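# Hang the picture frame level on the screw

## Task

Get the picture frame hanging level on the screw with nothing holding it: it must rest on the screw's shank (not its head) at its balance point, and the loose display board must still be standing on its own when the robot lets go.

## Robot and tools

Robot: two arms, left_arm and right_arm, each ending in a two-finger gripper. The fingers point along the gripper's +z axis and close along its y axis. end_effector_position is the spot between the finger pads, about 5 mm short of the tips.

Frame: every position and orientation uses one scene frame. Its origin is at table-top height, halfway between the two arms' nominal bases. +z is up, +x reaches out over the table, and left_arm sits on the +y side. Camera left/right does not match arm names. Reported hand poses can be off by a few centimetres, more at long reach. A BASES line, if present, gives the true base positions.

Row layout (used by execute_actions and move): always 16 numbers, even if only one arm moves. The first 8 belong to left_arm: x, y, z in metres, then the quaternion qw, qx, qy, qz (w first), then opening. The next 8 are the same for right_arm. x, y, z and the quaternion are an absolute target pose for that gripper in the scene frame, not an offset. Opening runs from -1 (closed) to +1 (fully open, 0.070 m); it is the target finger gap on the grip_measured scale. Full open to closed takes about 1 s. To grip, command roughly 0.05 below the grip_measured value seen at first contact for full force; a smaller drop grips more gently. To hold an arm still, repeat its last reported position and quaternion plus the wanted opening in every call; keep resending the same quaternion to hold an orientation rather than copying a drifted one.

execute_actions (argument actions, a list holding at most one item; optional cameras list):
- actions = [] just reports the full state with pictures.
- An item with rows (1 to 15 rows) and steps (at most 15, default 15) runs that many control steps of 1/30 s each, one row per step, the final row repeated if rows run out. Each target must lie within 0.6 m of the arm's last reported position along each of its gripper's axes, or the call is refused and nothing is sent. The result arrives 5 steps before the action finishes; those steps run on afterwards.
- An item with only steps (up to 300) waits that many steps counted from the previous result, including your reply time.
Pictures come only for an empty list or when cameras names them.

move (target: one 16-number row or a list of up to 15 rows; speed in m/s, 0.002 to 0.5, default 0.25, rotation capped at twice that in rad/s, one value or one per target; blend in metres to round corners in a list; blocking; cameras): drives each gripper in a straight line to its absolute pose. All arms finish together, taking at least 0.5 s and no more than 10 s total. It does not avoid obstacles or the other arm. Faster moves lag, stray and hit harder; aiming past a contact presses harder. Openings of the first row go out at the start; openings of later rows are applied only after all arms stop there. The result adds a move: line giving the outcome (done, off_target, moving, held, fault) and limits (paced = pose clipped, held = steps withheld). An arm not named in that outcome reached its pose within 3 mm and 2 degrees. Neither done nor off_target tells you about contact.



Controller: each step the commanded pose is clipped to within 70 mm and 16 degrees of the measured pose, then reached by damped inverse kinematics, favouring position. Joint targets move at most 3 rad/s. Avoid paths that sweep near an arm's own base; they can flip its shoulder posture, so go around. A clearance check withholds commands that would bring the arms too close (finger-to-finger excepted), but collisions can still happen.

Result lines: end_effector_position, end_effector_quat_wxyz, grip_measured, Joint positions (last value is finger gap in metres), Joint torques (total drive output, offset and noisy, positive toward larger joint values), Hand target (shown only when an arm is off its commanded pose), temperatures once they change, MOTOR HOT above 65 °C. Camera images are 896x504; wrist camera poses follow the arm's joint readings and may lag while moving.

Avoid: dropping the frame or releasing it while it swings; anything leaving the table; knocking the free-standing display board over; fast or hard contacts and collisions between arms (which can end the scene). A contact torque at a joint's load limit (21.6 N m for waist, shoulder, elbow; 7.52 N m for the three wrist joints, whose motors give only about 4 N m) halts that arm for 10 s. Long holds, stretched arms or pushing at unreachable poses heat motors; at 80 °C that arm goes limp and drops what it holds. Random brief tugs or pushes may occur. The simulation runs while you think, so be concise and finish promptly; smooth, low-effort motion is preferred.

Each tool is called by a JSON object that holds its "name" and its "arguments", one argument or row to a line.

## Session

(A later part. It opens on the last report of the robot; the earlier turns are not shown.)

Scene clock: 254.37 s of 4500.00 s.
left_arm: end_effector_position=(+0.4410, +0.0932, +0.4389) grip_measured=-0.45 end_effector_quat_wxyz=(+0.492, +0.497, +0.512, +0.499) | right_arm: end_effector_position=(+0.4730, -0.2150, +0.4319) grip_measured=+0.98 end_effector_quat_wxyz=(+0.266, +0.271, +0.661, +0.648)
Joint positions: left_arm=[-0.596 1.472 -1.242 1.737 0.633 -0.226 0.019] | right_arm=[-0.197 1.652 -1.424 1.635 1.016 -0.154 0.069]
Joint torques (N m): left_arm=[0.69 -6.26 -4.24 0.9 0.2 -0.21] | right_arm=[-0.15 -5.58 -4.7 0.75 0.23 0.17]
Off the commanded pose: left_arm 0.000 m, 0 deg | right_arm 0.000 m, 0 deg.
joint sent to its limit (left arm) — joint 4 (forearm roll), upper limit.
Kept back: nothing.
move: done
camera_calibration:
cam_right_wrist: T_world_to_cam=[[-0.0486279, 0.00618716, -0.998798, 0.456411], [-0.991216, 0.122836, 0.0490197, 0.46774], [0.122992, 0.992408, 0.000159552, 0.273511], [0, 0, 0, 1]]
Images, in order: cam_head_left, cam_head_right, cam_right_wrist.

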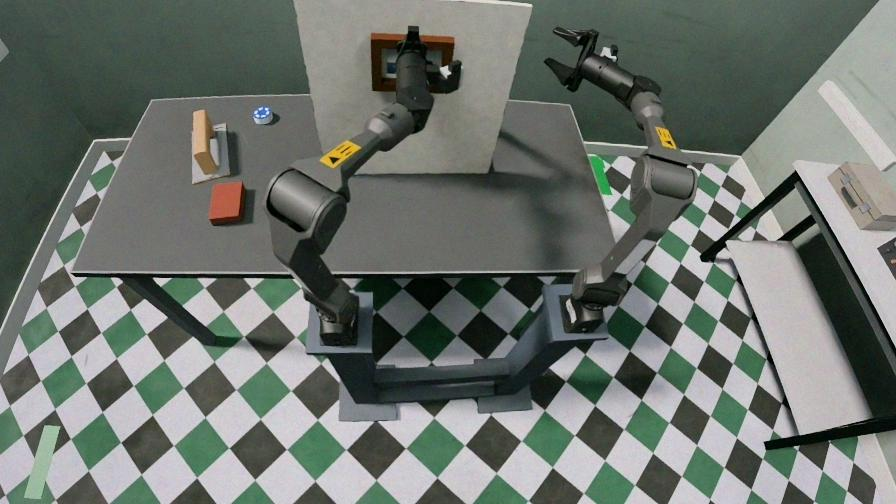

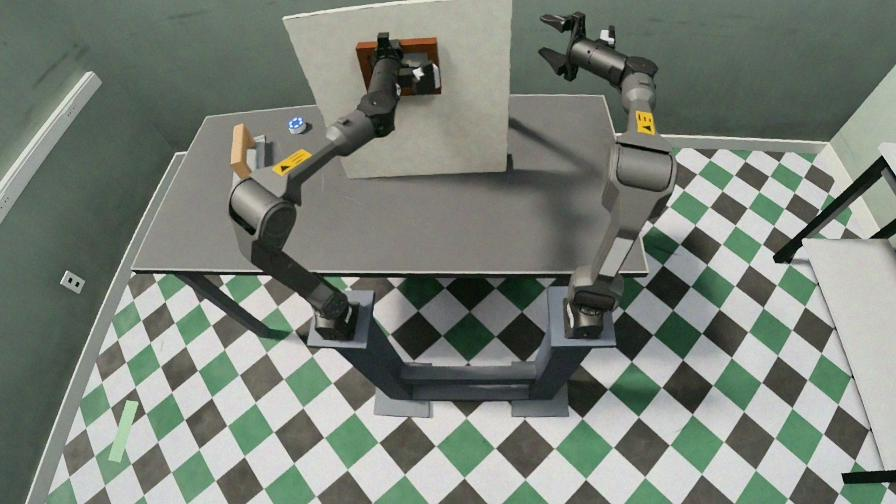

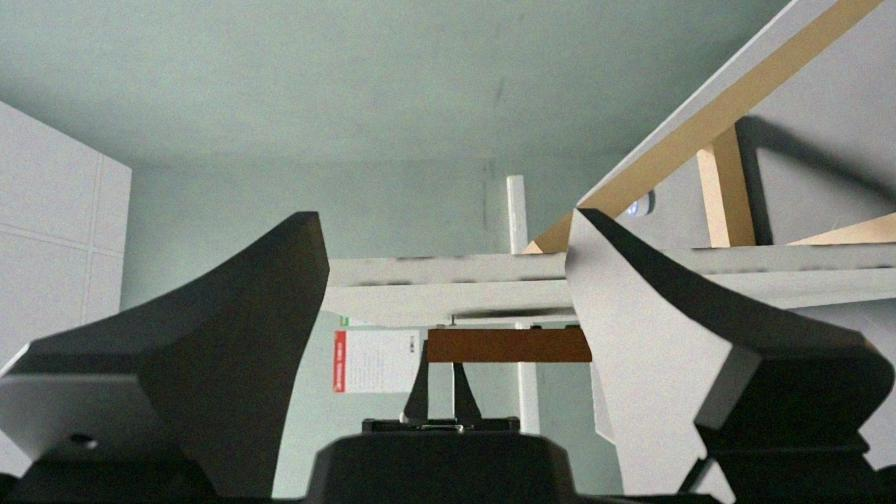

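{"name": "move", "arguments": {
  "target": [0.4428, 0.0935, 0.439, 0.49256, 0.49646, 0.51154, 0.49959, -0.65, 0.473, -0.215, 0.432, 0.2657, 0.2712, 0.6605, 0.6476, 1.0],
  "speed": 0.01,
  "cameras": ["cam_right_wrist"]
}}

{"name": "zoom_image", "arguments": {
  "camera": "cam_right_wrist",
  "region": [420, 310, 480, 350]
}}

{"name": "zoom_image", "arguments": {
  "camera": "cam_right_wrist",
  "region": [400, 290, 600, 390]
}}

Scene clock: 257.60 s of 4500.00 s.
left_arm: end_effector_position=(+0.4426, +0.0934, +0.4393) grip_measured=-0.45 end_effector_quat_wxyz=(+0.492, +0.497, +0.512, +0.499) | right_arm: end_effector_position=(+0.4730, -0.2150, +0.4319) grip_measured=+0.98 end_effector_quat_wxyz=(+0.266, +0.271, +0.661, +0.648)
Joint positions: left_arm=[-0.592 1.476 -1.247 1.738 0.629 -0.226 0.019] | right_arm=[-0.197 1.652 -1.424 1.635 1.016 -0.154 0.069]
Joint torques (N m): left_arm=[0.44 -5.47 -4.82 0.85 0.19 -0.04] | right_arm=[0.68 -5.63 -4.72 0.76 0.21 0.15]
Off the commanded pose: left_arm 0.000 m, 0 deg | right_arm 0.000 m, 0 deg.
joint sent to its limit (left arm) — joint 4 (forearm roll), upper limit.
Kept back: nothing.
move: done
camera_calibration:
cam_right_wrist: T_world_to_cam=[[-0.0486279, 0.00618716, -0.998798, 0.456411], [-0.991216, 0.122836, 0.0490197, 0.46774], [0.122992, 0.992408, 0.000159552, 0.273511], [0, 0, 0, 1]]
Images, in order: cam_right_wrist.

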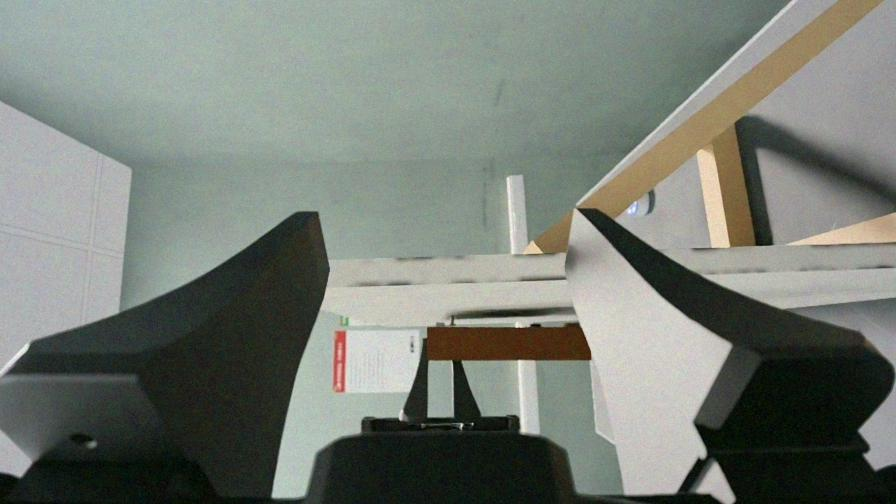

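Scaled by 8.400 from the camera's 896x504 image, which has a finer 1280x720 frame.

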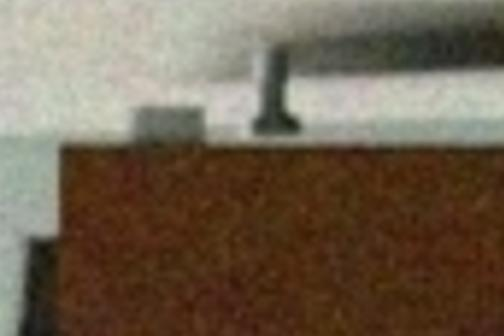

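Scaled by 2.520 from the camera's 896x504 image, which has a finer 1280x720 frame.

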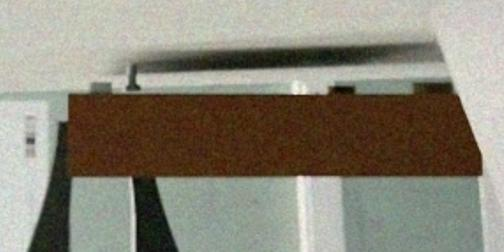

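{"name": "move", "arguments": {
  "target": [0.4438, 0.0935, 0.4375, 0.49256, 0.49646, 0.51154, 0.49959, -0.65, 0.473, -0.215, 0.432, 0.2657, 0.2712, 0.6605, 0.6476, 1.0],
  "speed": 0.01,
  "cameras": ["cam_right_wrist"]
}}

{"name": "zoom_image", "arguments": {
  "camera": "cam_right_wrist",
  "region": [420, 310, 480, 350]
}}

{"name": "zoom_image", "arguments": {
  "camera": "cam_right_wrist",
  "region": [400, 290, 600, 390]
}}

Scene clock: 258.63 s of 4500.00 s.
left_arm: end_effector_position=(+0.4434, +0.0936, +0.4380) grip_measured=-0.45 end_effector_quat_wxyz=(+0.491, +0.497, +0.512, +0.499) | right_arm: end_effector_position=(+0.4730, -0.2150, +0.4319) grip_measured=+0.98 end_effector_quat_wxyz=(+0.266, +0.271, +0.661, +0.648)
Joint positions: left_arm=[-0.591 1.478 -1.247 1.738 0.629 -0.227 0.019] | right_arm=[-0.197 1.652 -1.424 1.635 1.016 -0.154 0.069]
Joint torques (N m): left_arm=[0.9 -5.1 -4.42 0.82 0.07 -0.22] | right_arm=[0.67 -5.61 -4.71 0.76 0.21 0.14]
Off the commanded pose: left_arm 0.001 m, 0 deg | right_arm 0.000 m, 0 deg.
joint sent to its limit (left arm) — joint 4 (forearm roll), upper limit.
Kept back: nothing.
move: done
camera_calibration:
cam_right_wrist: T_world_to_cam=[[-0.0486279, 0.00618716, -0.998798, 0.456411], [-0.991216, 0.122836, 0.0490197, 0.46774], [0.122992, 0.992408, 0.000159552, 0.273511], [0, 0, 0, 1]]
Images, in order: cam_right_wrist.

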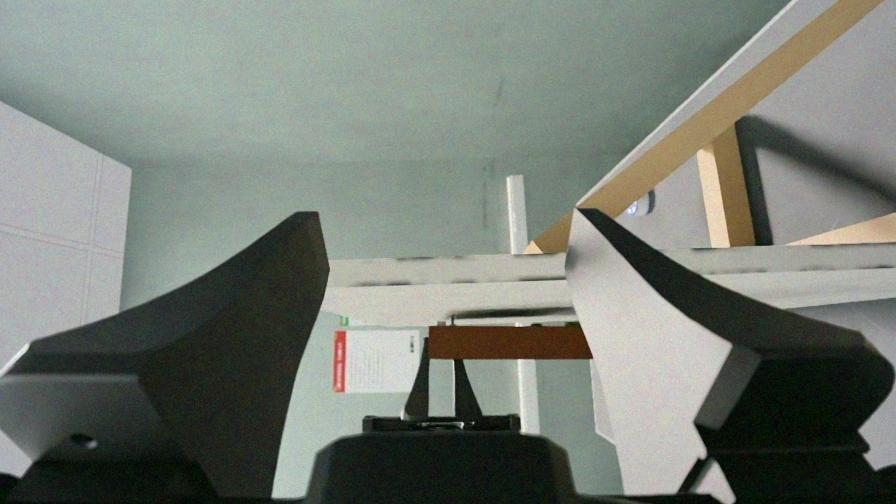

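Scaled by 8.400 from the camera's 896x504 image, which has a finer 1280x720 frame.

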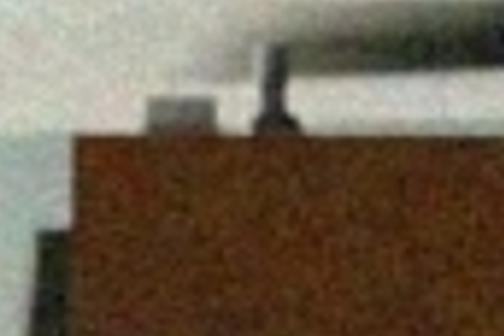

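Scaled by 2.520 from the camera's 896x504 image, which has a finer 1280x720 frame.

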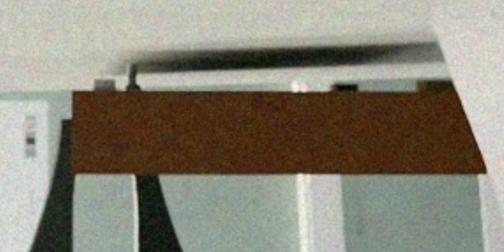

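{"name": "move", "arguments": {
  "target": [0.4440, 0.0935, 0.4330, 0.49256, 0.49646, 0.51154, 0.49959, -0.65, 0.473, -0.215, 0.432, 0.2657, 0.2712, 0.6605, 0.6476, 1.0],
  "speed": 0.015,
  "cameras": ["cam_right_wrist", "cam_head_left", "cam_head_right"]
}}

{"name": "zoom_image", "arguments": {
  "camera": "cam_right_wrist",
  "region": [420, 310, 480, 350]
}}

{"name": "zoom_image", "arguments": {
  "camera": "cam_right_wrist",
  "region": [400, 290, 600, 390]
}}

{"name": "zoom_image", "arguments": {
  "camera": "cam_head_left",
  "region": [350, 10, 470, 100]
}}

{"name": "zoom_image", "arguments": {
  "camera": "cam_head_right",
  "region": [340, 10, 460, 100]
}}

Scene clock: 259.90 s of 4500.00 s.
left_arm: end_effector_position=(+0.4437, +0.0938, +0.4344) grip_measured=-0.45 end_effector_quat_wxyz=(+0.490, +0.498, +0.515, +0.497) | right_arm: end_effector_position=(+0.4730, -0.2150, +0.4319) grip_measured=+0.98 end_effector_quat_wxyz=(+0.266, +0.271, +0.661, +0.648)
Joint positions: left_arm=[-0.591 1.48 -1.241 1.738 0.63 -0.234 0.019] | right_arm=[-0.197 1.652 -1.424 1.635 1.016 -0.154 0.069]
Joint torques (N m): left_arm=[1.14 -2.86 -2.52 0.59 0.34 -0.17] | right_arm=[0.67 -5.64 -4.67 0.76 0.2 0.14]
Off the commanded pose: left_arm 0.001 m, 1 deg | right_arm 0.000 m, 0 deg.
joint read past its limit (left arm) — joint 4 (forearm roll), upper limit.
joint sent to its limit (left arm) — joint 4 (forearm roll), upper limit.
Kept back: nothing.
move: done
camera_calibration:
cam_right_wrist: T_world_to_cam=[[-0.0486279, 0.00618716, -0.998798, 0.456411], [-0.991216, 0.122836, 0.0490197, 0.46774], [0.122992, 0.992408, 0.000159552, 0.273511], [0, 0, 0, 1]]
Images, in order: cam_head_left, cam_head_right, cam_right_wrist.

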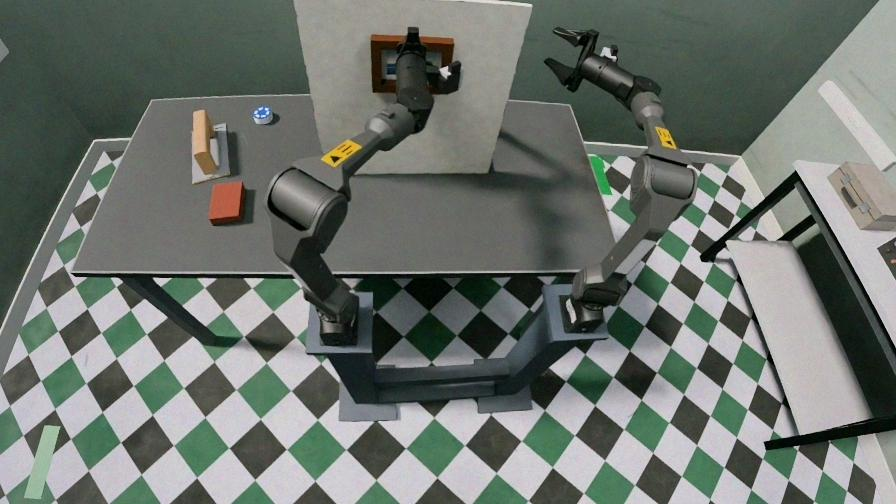

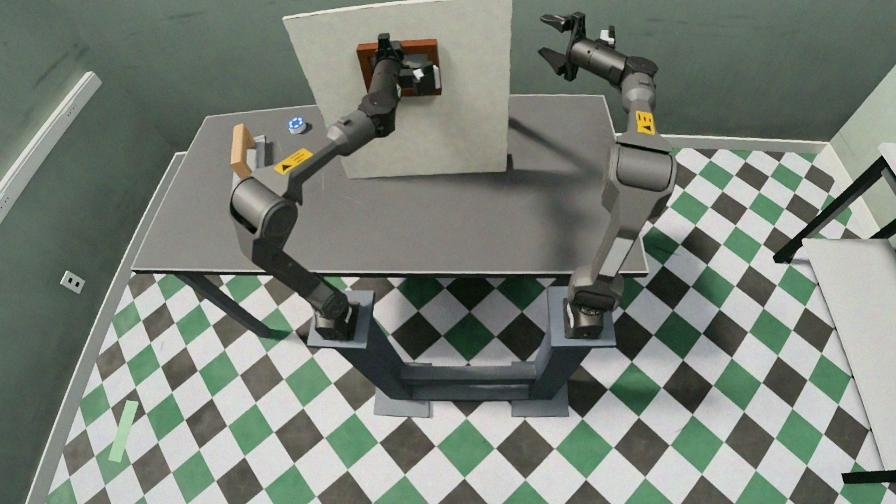

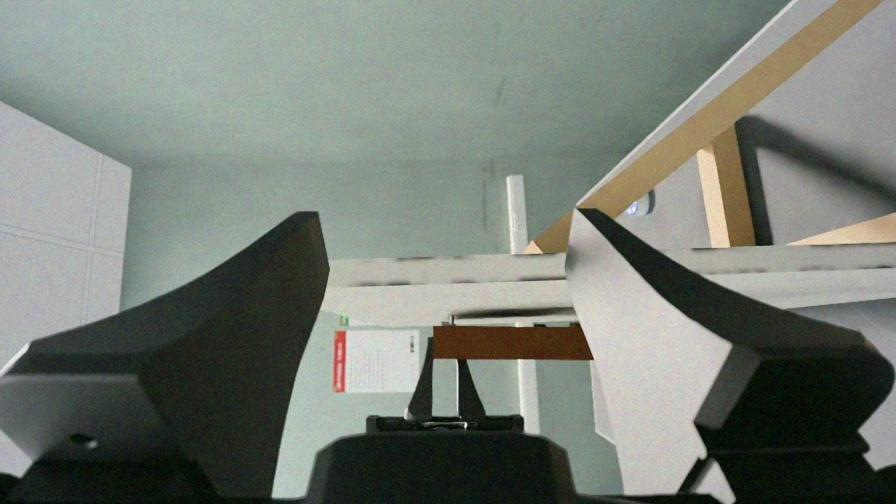

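Scaled by 8.400 from the camera's 896x504 image, which has a finer 1280x720 frame.

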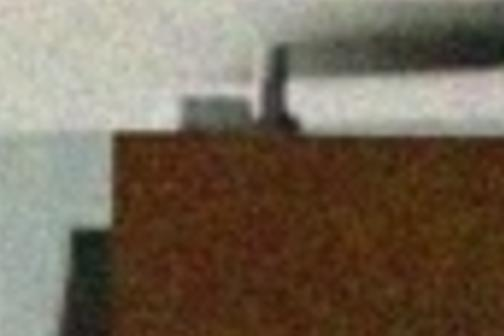

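Scaled by 2.520 from the camera's 896x504 image, which has a finer 1280x720 frame.

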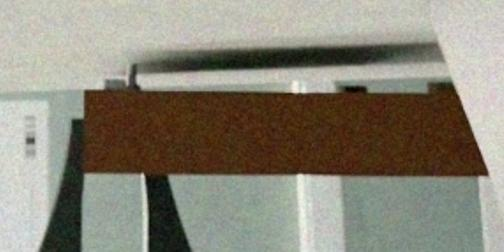

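Scaled by 4.200 from the camera's 896x504 image, which has a finer 1280x720 frame.

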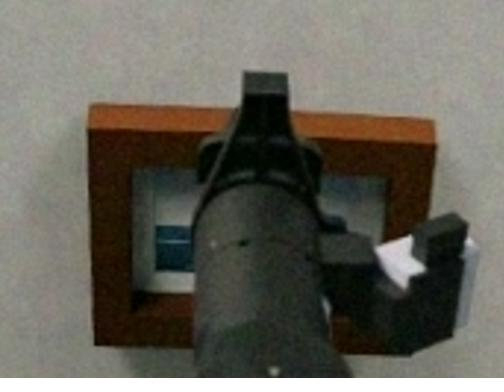

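Scaled by 4.200 from the camera's 896x504 image, which has a finer 1280x720 frame.

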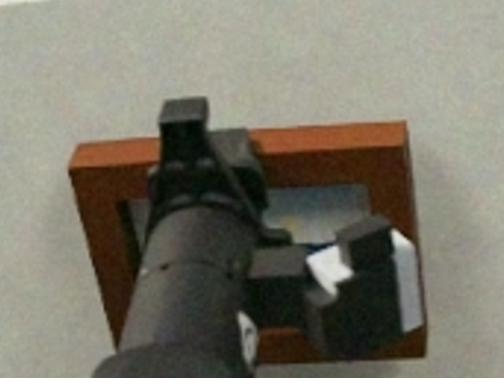

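{"name": "move", "arguments": {
  "target": [0.4440, 0.0935, 0.4344, 0.49256, 0.49646, 0.51154, 0.49959, -0.65, 0.473, -0.210, 0.540, 0.3009, 0.2316, 0.7442, 0.5494, 1.0],
  "speed": 0.12,
  "cameras": ["cam_right_wrist"]
}}

{"name": "zoom_image", "arguments": {
  "camera": "cam_right_wrist",
  "region": [440, 315, 500, 355]
}}

Scene clock: 262.27 s of 4500.00 s.
left_arm: end_effector_position=(+0.4441, +0.0935, +0.4340) grip_measured=-0.45 end_effector_quat_wxyz=(+0.489, +0.498, +0.514, +0.498) | right_arm: end_effector_position=(+0.4731, -0.2102, +0.5400) grip_measured=+0.98 end_effector_quat_wxyz=(+0.301, +0.232, +0.744, +0.549)
Joint positions: left_arm=[-0.591 1.482 -1.242 1.738 0.63 -0.232 0.019] | right_arm=[-0.159 1.836 -2.318 1.021 1.201 0.546 0.069]
Joint torques (N m): left_arm=[2.05 -2.87 -4.66 1 -0.56 -0.04] | right_arm=[0.48 -6.81 -3.35 0.65 -0.55 -0.05]
Off the commanded pose: left_arm 0.000 m, 1 deg | right_arm 0.000 m, 0 deg.
joint sent to its limit (left arm) — joint 4 (forearm roll), upper limit.
Kept back: nothing.
move: done
camera_calibration:
cam_right_wrist: T_world_to_cam=[[-0.0488184, -0.269174, -0.961853, 0.486512], [-0.991231, 0.131443, 0.0135253, 0.482995], [0.122788, 0.95408, -0.273231, 0.408381], [0, 0, 0, 1]]
Images, in order: cam_right_wrist.

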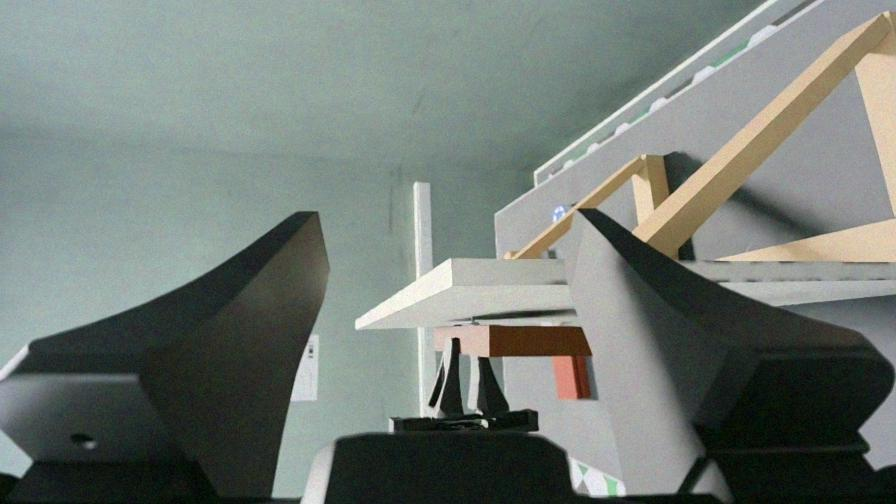

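Scaled by 8.400 from the camera's 896x504 image, which has a finer 1280x720 frame.

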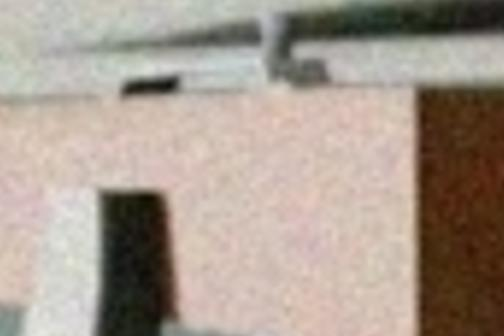

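{"name": "move", "arguments": {
  "target": [
    [0.4440, 0.0935, 0.4370, 0.49256, 0.49646, 0.51154, 0.49959, -0.65, 0.473, -0.215, 0.432, 0.2657, 0.2712, 0.6605, 0.6476, 1.0],
    [0.4448, 0.0935, 0.4370, 0.49256, 0.49646, 0.51154, 0.49959, -0.65, 0.473, -0.215, 0.432, 0.2657, 0.2712, 0.6605, 0.6476, 1.0]
  ],
  "speed": [0.12, 0.01],
  "cameras": ["cam_right_wrist"]
}}

{"name": "zoom_image", "arguments": {
  "camera": "cam_right_wrist",
  "region": [420, 310, 480, 350]
}}

{"name": "zoom_image", "arguments": {
  "camera": "cam_right_wrist",
  "region": [400, 290, 600, 390]
}}

Scene clock: 265.20 s of 4500.00 s.
left_arm: end_effector_position=(+0.4444, +0.0932, +0.4371) grip_measured=-0.45 end_effector_quat_wxyz=(+0.491, +0.497, +0.513, +0.498) | right_arm: end_effector_position=(+0.4727, -0.2149, +0.4323) grip_measured=+0.98 end_effector_quat_wxyz=(+0.266, +0.271, +0.660, +0.648)
Joint positions: left_arm=[-0.589 1.482 -1.249 1.738 0.627 -0.228 0.019] | right_arm=[-0.197 1.651 -1.424 1.635 1.016 -0.154 0.069]
Joint torques (N m): left_arm=[2.74 -5.73 -5.7 0.91 0.45 -0.01] | right_arm=[-0.26 -5.63 -4.77 0.74 0.21 0.17]
Off the commanded pose: left_arm 0.000 m, 0 deg | right_arm 0.000 m, 0 deg.
joint read past its limit (left arm) — joint 4 (forearm roll), upper limit.
joint sent to its limit (left arm) — joint 4 (forearm roll), upper limit.
Kept back: nothing.
move: done
camera_calibration:
cam_right_wrist: T_world_to_cam=[[-0.0477566, 0.00599953, -0.998841, 0.456353], [-0.991288, 0.122605, 0.0481318, 0.467809], [0.122752, 0.992437, 0.0000920662, 0.273532], [0, 0, 0, 1]]
Images, in order: cam_right_wrist.

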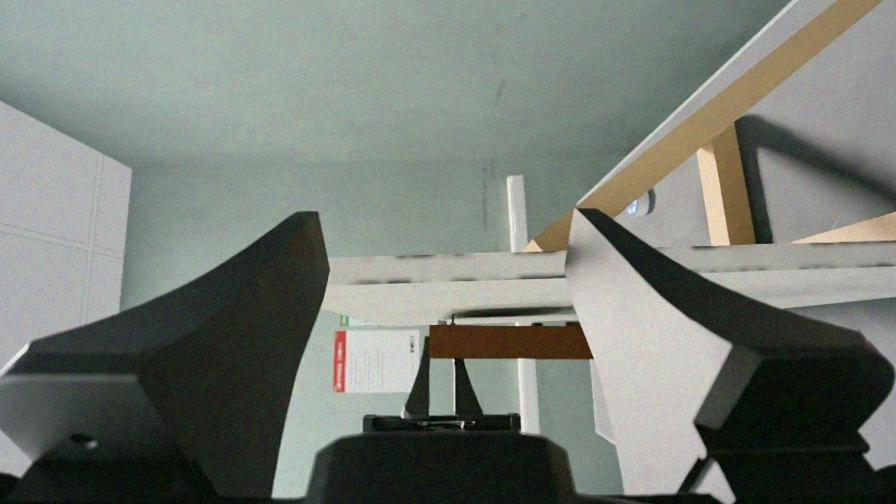

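Scaled by 8.400 from the camera's 896x504 image, which has a finer 1280x720 frame.

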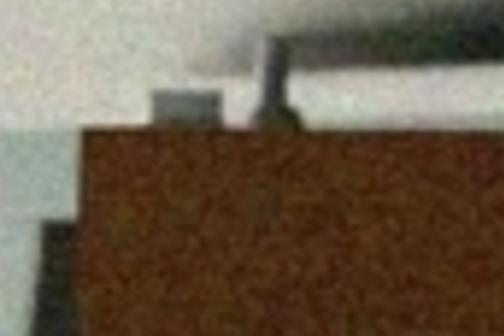

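Scaled by 2.520 from the camera's 896x504 image, which has a finer 1280x720 frame.

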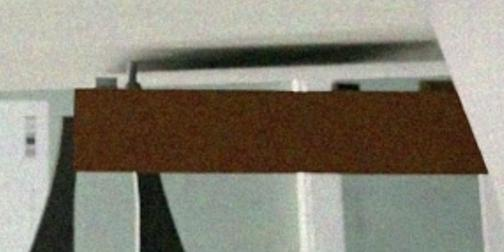

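{"name": "move", "arguments": {
  "target": [0.4446, 0.0935, 0.4320, 0.49256, 0.49646, 0.51154, 0.49959, -0.65, 0.473, -0.215, 0.432, 0.2657, 0.2712, 0.6605, 0.6476, 1.0],
  "speed": 0.015,
  "cameras": ["cam_right_wrist"]
}}

{"name": "zoom_image", "arguments": {
  "camera": "cam_right_wrist",
  "region": [420, 310, 480, 350]
}}

{"name": "zoom_image", "arguments": {
  "camera": "cam_right_wrist",
  "region": [400, 290, 600, 390]
}}

Scene clock: 266.77 s of 4500.00 s.
left_arm: end_effector_position=(+0.4443, +0.0943, +0.4339) grip_measured=-0.45 end_effector_quat_wxyz=(+0.489, +0.497, +0.516, +0.498) | right_arm: end_effector_position=(+0.4729, -0.2149, +0.4319) grip_measured=+0.98 end_effector_quat_wxyz=(+0.266, +0.271, +0.661, +0.648)
Joint positions: left_arm=[-0.589 1.482 -1.241 1.738 0.632 -0.235 0.019] | right_arm=[-0.197 1.652 -1.424 1.635 1.016 -0.154 0.069]
Joint torques (N m): left_arm=[2.11 -1.68 -2.32 0.8 0.09 -0.17] | right_arm=[0.44 -5.57 -4.73 0.74 0.22 0.18]
Off the commanded pose: left_arm 0.002 m, 1 deg | right_arm 0.000 m, 0 deg.
joint read past its limit (left arm) — joint 4 (forearm roll), upper limit.
joint sent to its limit (left arm) — joint 4 (forearm roll), upper limit.
Kept back: nothing.
move: done
camera_calibration:
cam_right_wrist: T_world_to_cam=[[-0.048641, 0.00619821, -0.998797, 0.456417], [-0.991245, 0.122595, 0.049034, 0.467651], [0.122752, 0.992437, 0.000180786, 0.273517], [0, 0, 0, 1]]
Images, in order: cam_right_wrist.

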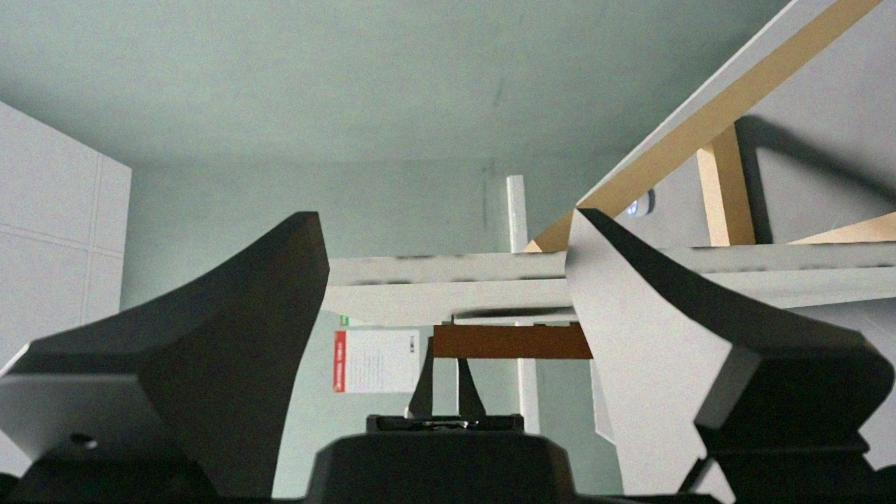

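Scaled by 8.400 from the camera's 896x504 image, which has a finer 1280x720 frame.

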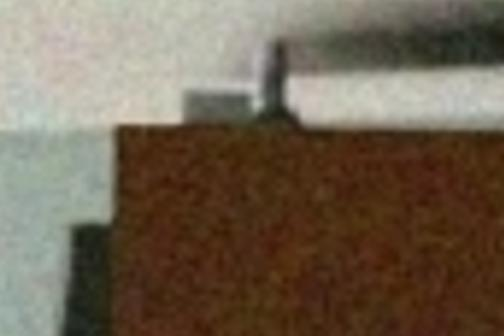

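Scaled by 2.520 from the camera's 896x504 image, which has a finer 1280x720 frame.

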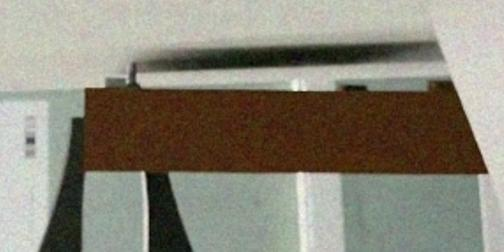

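{"name": "move", "arguments": {
  "target": [0.4446, 0.0950, 0.4320, 0.49256, 0.49646, 0.51154, 0.49959, -0.65, 0.473, -0.215, 0.432, 0.2657, 0.2712, 0.6605, 0.6476, 1.0],
  "speed": 0.01,
  "cameras": ["cam_right_wrist", "cam_head_left", "cam_head_right"]
}}

{"name": "zoom_image", "arguments": {
  "camera": "cam_right_wrist",
  "region": [420, 310, 480, 350]
}}

{"name": "zoom_image", "arguments": {
  "camera": "cam_head_left",
  "region": [350, 10, 470, 100]
}}

{"name": "zoom_image", "arguments": {
  "camera": "cam_head_right",
  "region": [340, 10, 460, 100]
}}

Scene clock: 268.37 s of 4500.00 s.
left_arm: end_effector_position=(+0.4446, +0.0941, +0.4324) grip_measured=-0.45 end_effector_quat_wxyz=(+0.489, +0.499, +0.515, +0.496) | right_arm: end_effector_position=(+0.4729, -0.2149, +0.4319) grip_measured=+0.98 end_effector_quat_wxyz=(+0.266, +0.271, +0.661, +0.648)
Joint positions: left_arm=[-0.587 1.482 -1.239 1.738 0.625 -0.235 0.019] | right_arm=[-0.197 1.652 -1.424 1.635 1.016 -0.154 0.069]
Joint torques (N m): left_arm=[3.56 -0.74 0.25 0.33 -0.24 0.1] | right_arm=[0.69 -5.55 -4.73 0.76 0.22 0.16]
Off the commanded pose: left_arm 0.001 m, 1 deg | right_arm 0.000 m, 0 deg.
joint read past its limit (left arm) — joint 4 (forearm roll), upper limit.
joint sent to its limit (left arm) — joint 4 (forearm roll), upper limit.
Kept back: nothing.
move: done
camera_calibration:
cam_right_wrist: T_world_to_cam=[[-0.048641, 0.00619821, -0.998797, 0.456417], [-0.991245, 0.122595, 0.049034, 0.467651], [0.122752, 0.992437, 0.000180786, 0.273517], [0, 0, 0, 1]]
Images, in order: cam_head_left, cam_head_right, cam_right_wrist.

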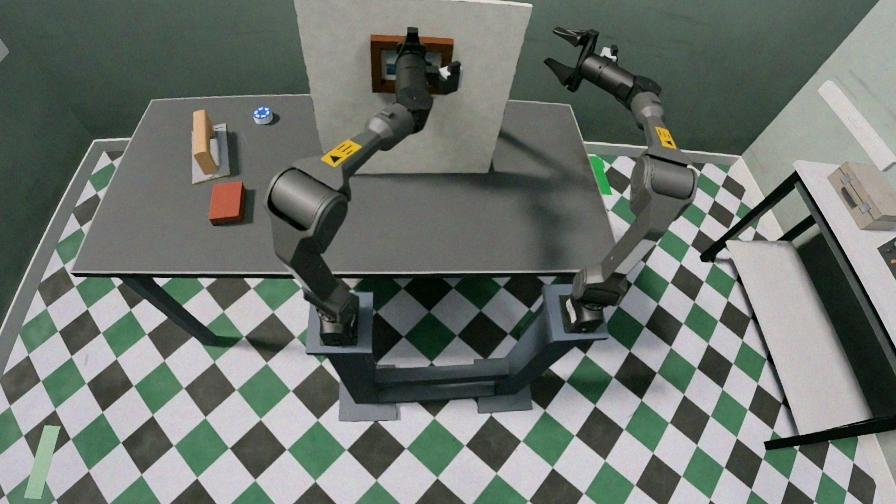

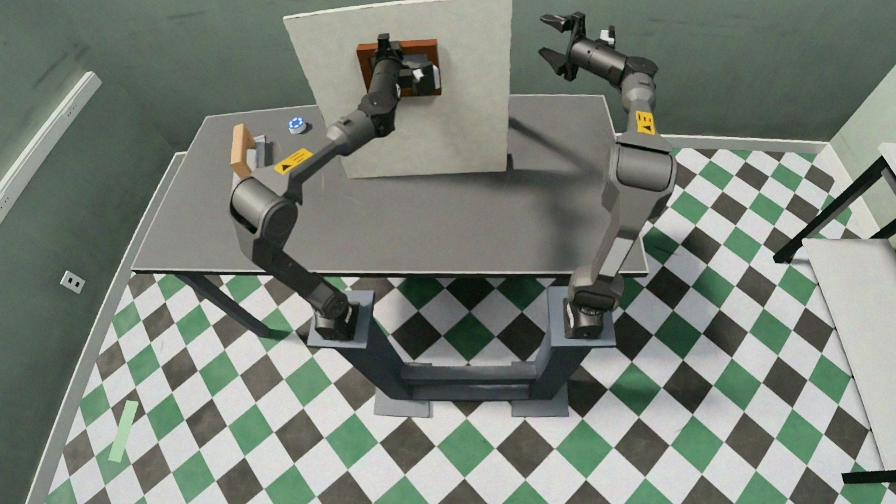

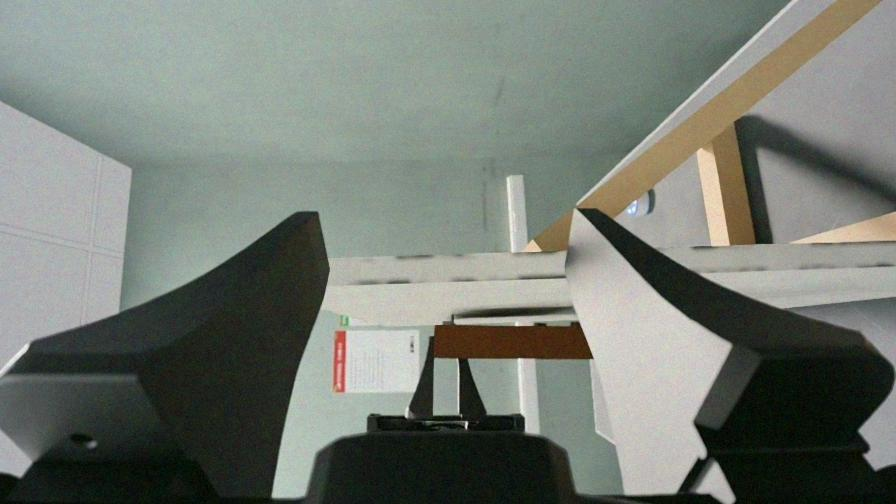

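Scaled by 8.400 from the camera's 896x504 image, which has a finer 1280x720 frame.

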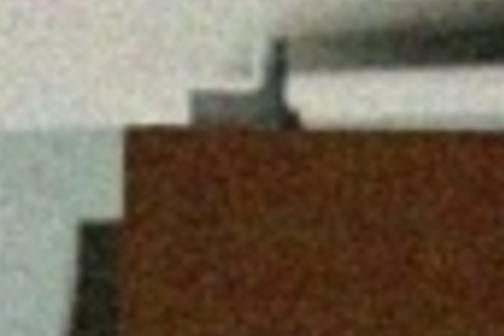

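Scaled by 4.200 from the camera's 896x504 image, which has a finer 1280x720 frame.

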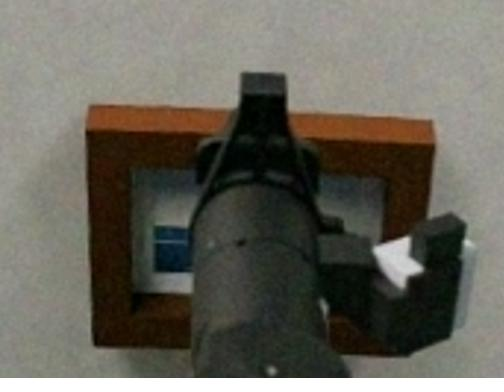

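Scaled by 4.200 from the camera's 896x504 image, which has a finer 1280x720 frame.

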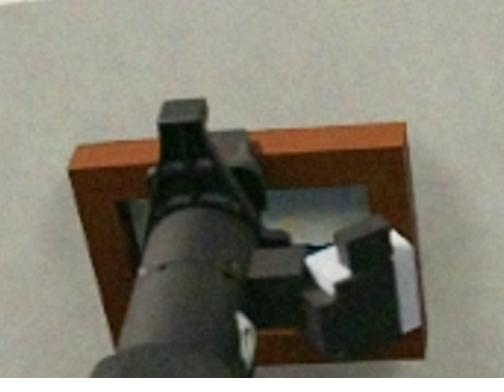

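{"name": "move", "arguments": {
  "target": [0.4446, 0.0942, 0.4312, 0.49256, 0.49646, 0.51154, 0.49959, -0.65, 0.473, -0.215, 0.432, 0.2657, 0.2712, 0.6605, 0.6476, 1.0],
  "speed": 0.01,
  "cameras": ["cam_right_wrist"]
}}

{"name": "zoom_image", "arguments": {
  "camera": "cam_right_wrist",
  "region": [420, 310, 480, 350]
}}

Scene clock: 269.70 s of 4500.00 s.
left_arm: end_effector_position=(+0.4446, +0.0950, +0.4317) grip_measured=-0.45 end_effector_quat_wxyz=(+0.487, +0.499, +0.516, +0.497) | right_arm: end_effector_position=(+0.4729, -0.2149, +0.4319) grip_measured=+0.98 end_effector_quat_wxyz=(+0.266, +0.271, +0.661, +0.648)
Joint positions: left_arm=[-0.587 1.482 -1.236 1.738 0.629 -0.236 0.019] | right_arm=[-0.197 1.652 -1.424 1.635 1.016 -0.154 0.069]
Joint torques (N m): left_arm=[1.46 0.63 -1.34 0.11 -0.37 -0.14] | right_arm=[0.67 -5.61 -4.72 0.76 0.22 0.16]
Off the commanded pose: left_arm 0.001 m, 1 deg | right_arm 0.000 m, 0 deg.
joint read past its limit (left arm) — joint 4 (forearm roll), upper limit.
joint sent to its limit (left arm) — joint 4 (forearm roll), upper limit.
Kept back: nothing.
move: done
camera_calibration:
cam_right_wrist: T_world_to_cam=[[-0.048641, 0.00619821, -0.998797, 0.456417], [-0.991245, 0.122595, 0.049034, 0.467651], [0.122752, 0.992437, 0.000180786, 0.273517], [0, 0, 0, 1]]
Images, in order: cam_right_wrist.

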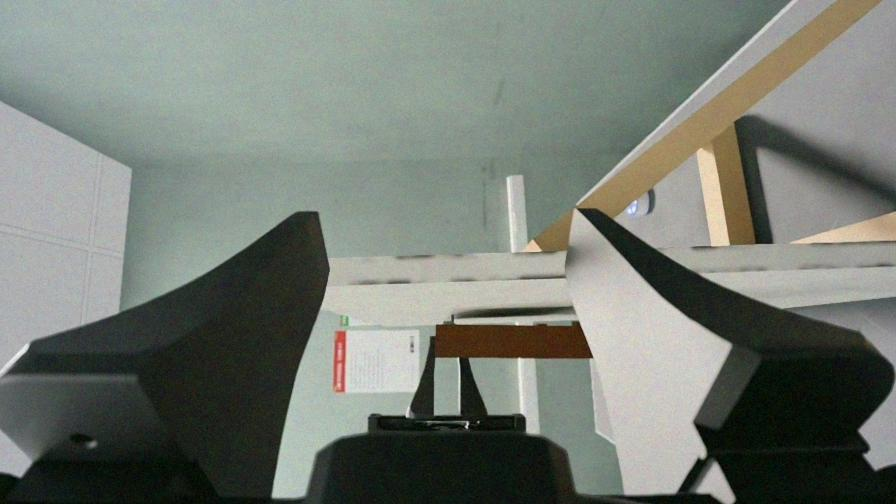

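Scaled by 8.400 from the camera's 896x504 image, which has a finer 1280x720 frame.

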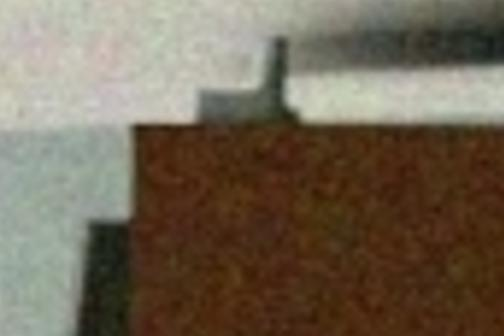

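{"name": "move", "arguments": {
  "target": [
    [0.4446, 0.0942, 0.4345, 0.49256, 0.49646, 0.51154, 0.49959, -0.65, 0.473, -0.215, 0.432, 0.2657, 0.2712, 0.6605, 0.6476, 1.0],
    [0.4446, 0.0970, 0.4345, 0.49256, 0.49646, 0.51154, 0.49959, -0.65, 0.473, -0.215, 0.432, 0.2657, 0.2712, 0.6605, 0.6476, 1.0],
    [0.4446, 0.0970, 0.4310, 0.49256, 0.49646, 0.51154, 0.49959, -0.65, 0.473, -0.215, 0.432, 0.2657, 0.2712, 0.6605, 0.6476, 1.0]
  ],
  "speed": 0.02,
  "cameras": ["cam_right_wrist"]
}}

{"name": "zoom_image", "arguments": {
  "camera": "cam_right_wrist",
  "region": [420, 310, 480, 350]
}}

Scene clock: 272.10 s of 4500.00 s.
left_arm: end_effector_position=(+0.4455, +0.0958, +0.4301) grip_measured=-0.45 end_effector_quat_wxyz=(+0.487, +0.501, +0.516, +0.496) | right_arm: end_effector_position=(+0.4729, -0.2149, +0.4319) grip_measured=+0.98 end_effector_quat_wxyz=(+0.266, +0.271, +0.661, +0.648)
Joint positions: left_arm=[-0.58 1.482 -1.234 1.739 0.619 -0.235 0.019] | right_arm=[-0.197 1.652 -1.424 1.635 1.016 -0.154 0.069]
Joint torques (N m): left_arm=[-0.5 -5.49 -0.3 0.41 -0.26 -0.13] | right_arm=[0.67 -5.64 -4.66 0.76 0.21 0.15]
Off the commanded pose: left_arm 0.002 m, 1 deg | right_arm 0.000 m, 0 deg.
joint sent to its limit (left arm) — joint 4 (forearm roll), upper limit.
Kept back: nothing.
move: done
camera_calibration:
cam_right_wrist: T_world_to_cam=[[-0.048641, 0.00619821, -0.998797, 0.456417], [-0.991245, 0.122595, 0.049034, 0.467651], [0.122752, 0.992437, 0.000180786, 0.273517], [0, 0, 0, 1]]
Images, in order: cam_right_wrist.

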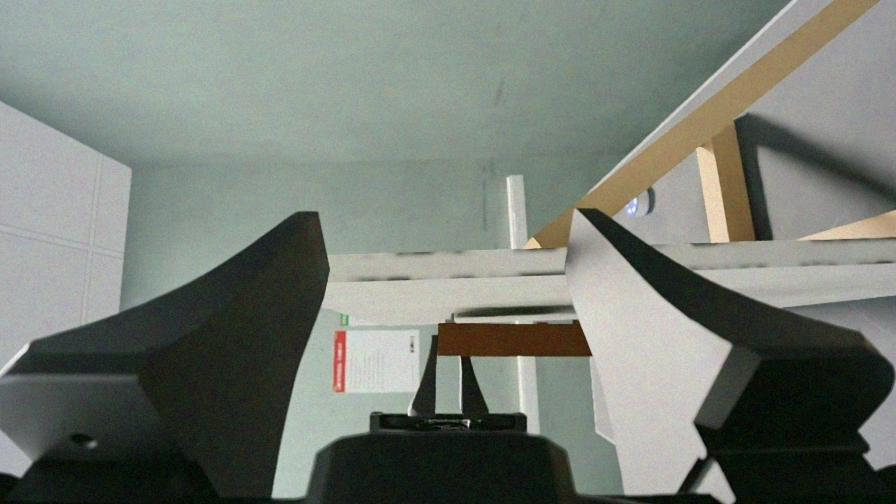

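Scaled by 8.400 from the camera's 896x504 image, which has a finer 1280x720 frame.

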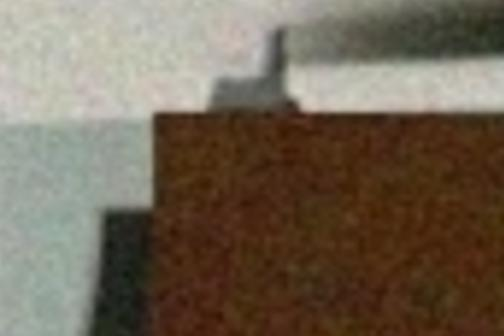

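{"name": "move", "arguments": {
  "target": [0.4448, 0.0962, 0.4300, 0.4890, 0.4990, 0.5150, 0.4965, -0.65, 0.473, -0.215, 0.432, 0.2657, 0.2712, 0.6605, 0.6476, 1.0],
  "speed": 0.01,
  "cameras": ["cam_right_wrist", "cam_head_left", "cam_head_right"]
}}

{"name": "zoom_image", "arguments": {
  "camera": "cam_right_wrist",
  "region": [420, 310, 480, 350]
}}

{"name": "zoom_image", "arguments": {
  "camera": "cam_right_wrist",
  "region": [400, 290, 600, 390]
}}

{"name": "zoom_image", "arguments": {
  "camera": "cam_head_left",
  "region": [350, 10, 470, 100]
}}

{"name": "zoom_image", "arguments": {
  "camera": "cam_head_right",
  "region": [340, 10, 460, 100]
}}

Scene clock: 273.47 s of 4500.00 s.
left_arm: end_effector_position=(+0.4447, +0.0962, +0.4306) grip_measured=-0.45 end_effector_quat_wxyz=(+0.487, +0.500, +0.517, +0.496) | right_arm: end_effector_position=(+0.4729, -0.2149, +0.4319) grip_measured=+0.98 end_effector_quat_wxyz=(+0.266, +0.271, +0.661, +0.648)
Joint positions: left_arm=[-0.581 1.479 -1.232 1.739 0.62 -0.237 0.019] | right_arm=[-0.197 1.652 -1.424 1.635 1.016 -0.154 0.069]
Joint torques (N m): left_arm=[0.79 -5.26 -1.24 0.13 0.93 -0.17] | right_arm=[0.7 -5.61 -4.7 0.77 0.21 0.14]
Off the commanded pose: left_arm 0.001 m, 0 deg | right_arm 0.000 m, 0 deg.
joint read past its limit (left arm) — joint 4 (forearm roll), upper limit.
joint sent to its limit (left arm) — joint 4 (forearm roll), upper limit.
Kept back: nothing.
move: done
camera_calibration:
cam_right_wrist: T_world_to_cam=[[-0.048641, 0.00619821, -0.998797, 0.456417], [-0.991245, 0.122595, 0.049034, 0.467651], [0.122752, 0.992437, 0.000180786, 0.273517], [0, 0, 0, 1]]
Images, in order: cam_head_left, cam_head_right, cam_right_wrist.

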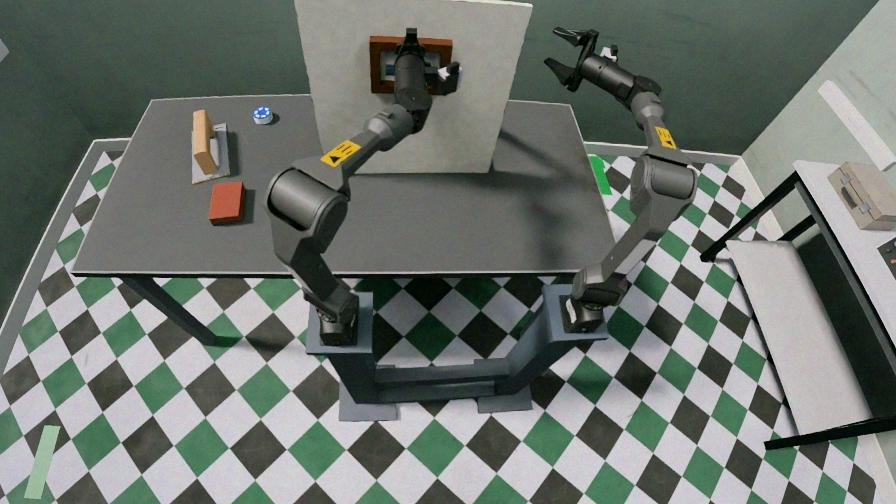

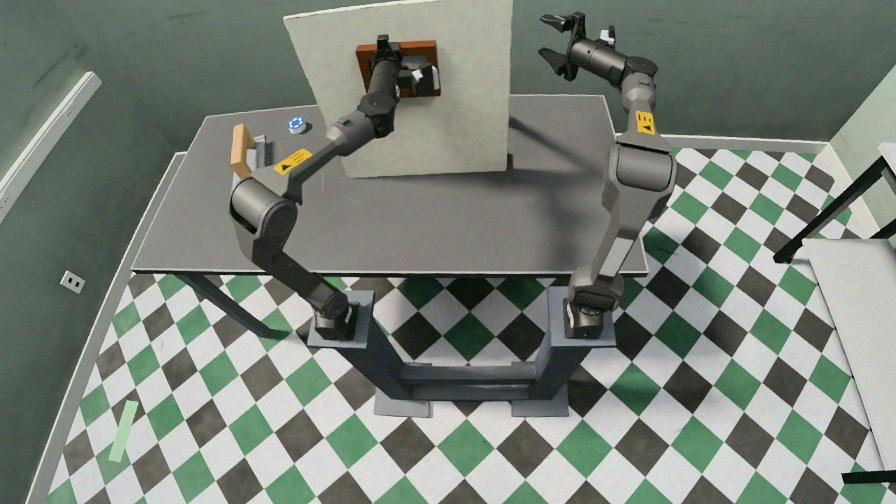

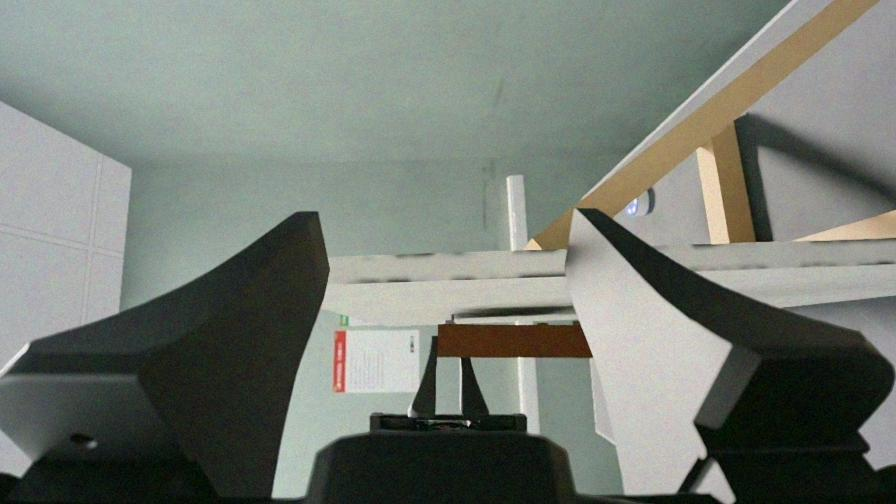

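Scaled by 8.400 from the camera's 896x504 image, which has a finer 1280x720 frame.

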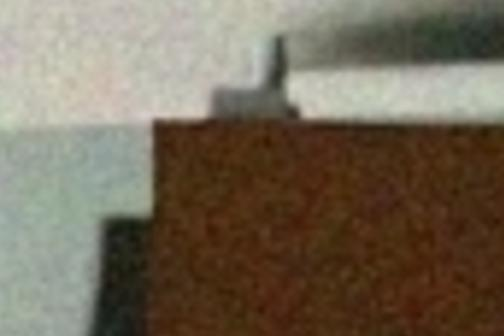

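Scaled by 2.520 from the camera's 896x504 image, which has a finer 1280x720 frame.

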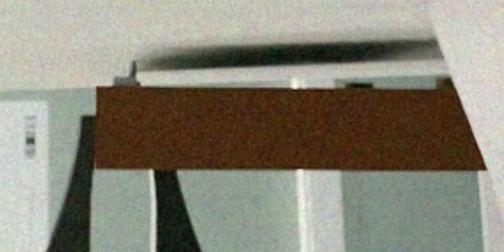

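Scaled by 4.200 from the camera's 896x504 image, which has a finer 1280x720 frame.

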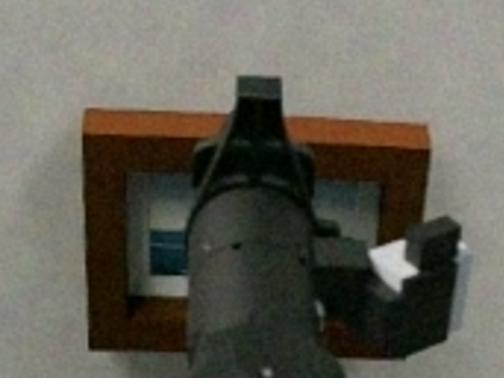

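Scaled by 4.200 from the camera's 896x504 image, which has a finer 1280x720 frame.

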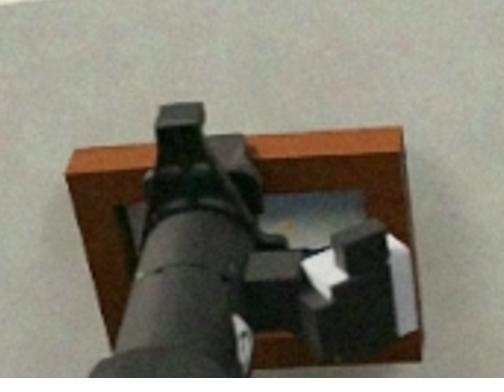

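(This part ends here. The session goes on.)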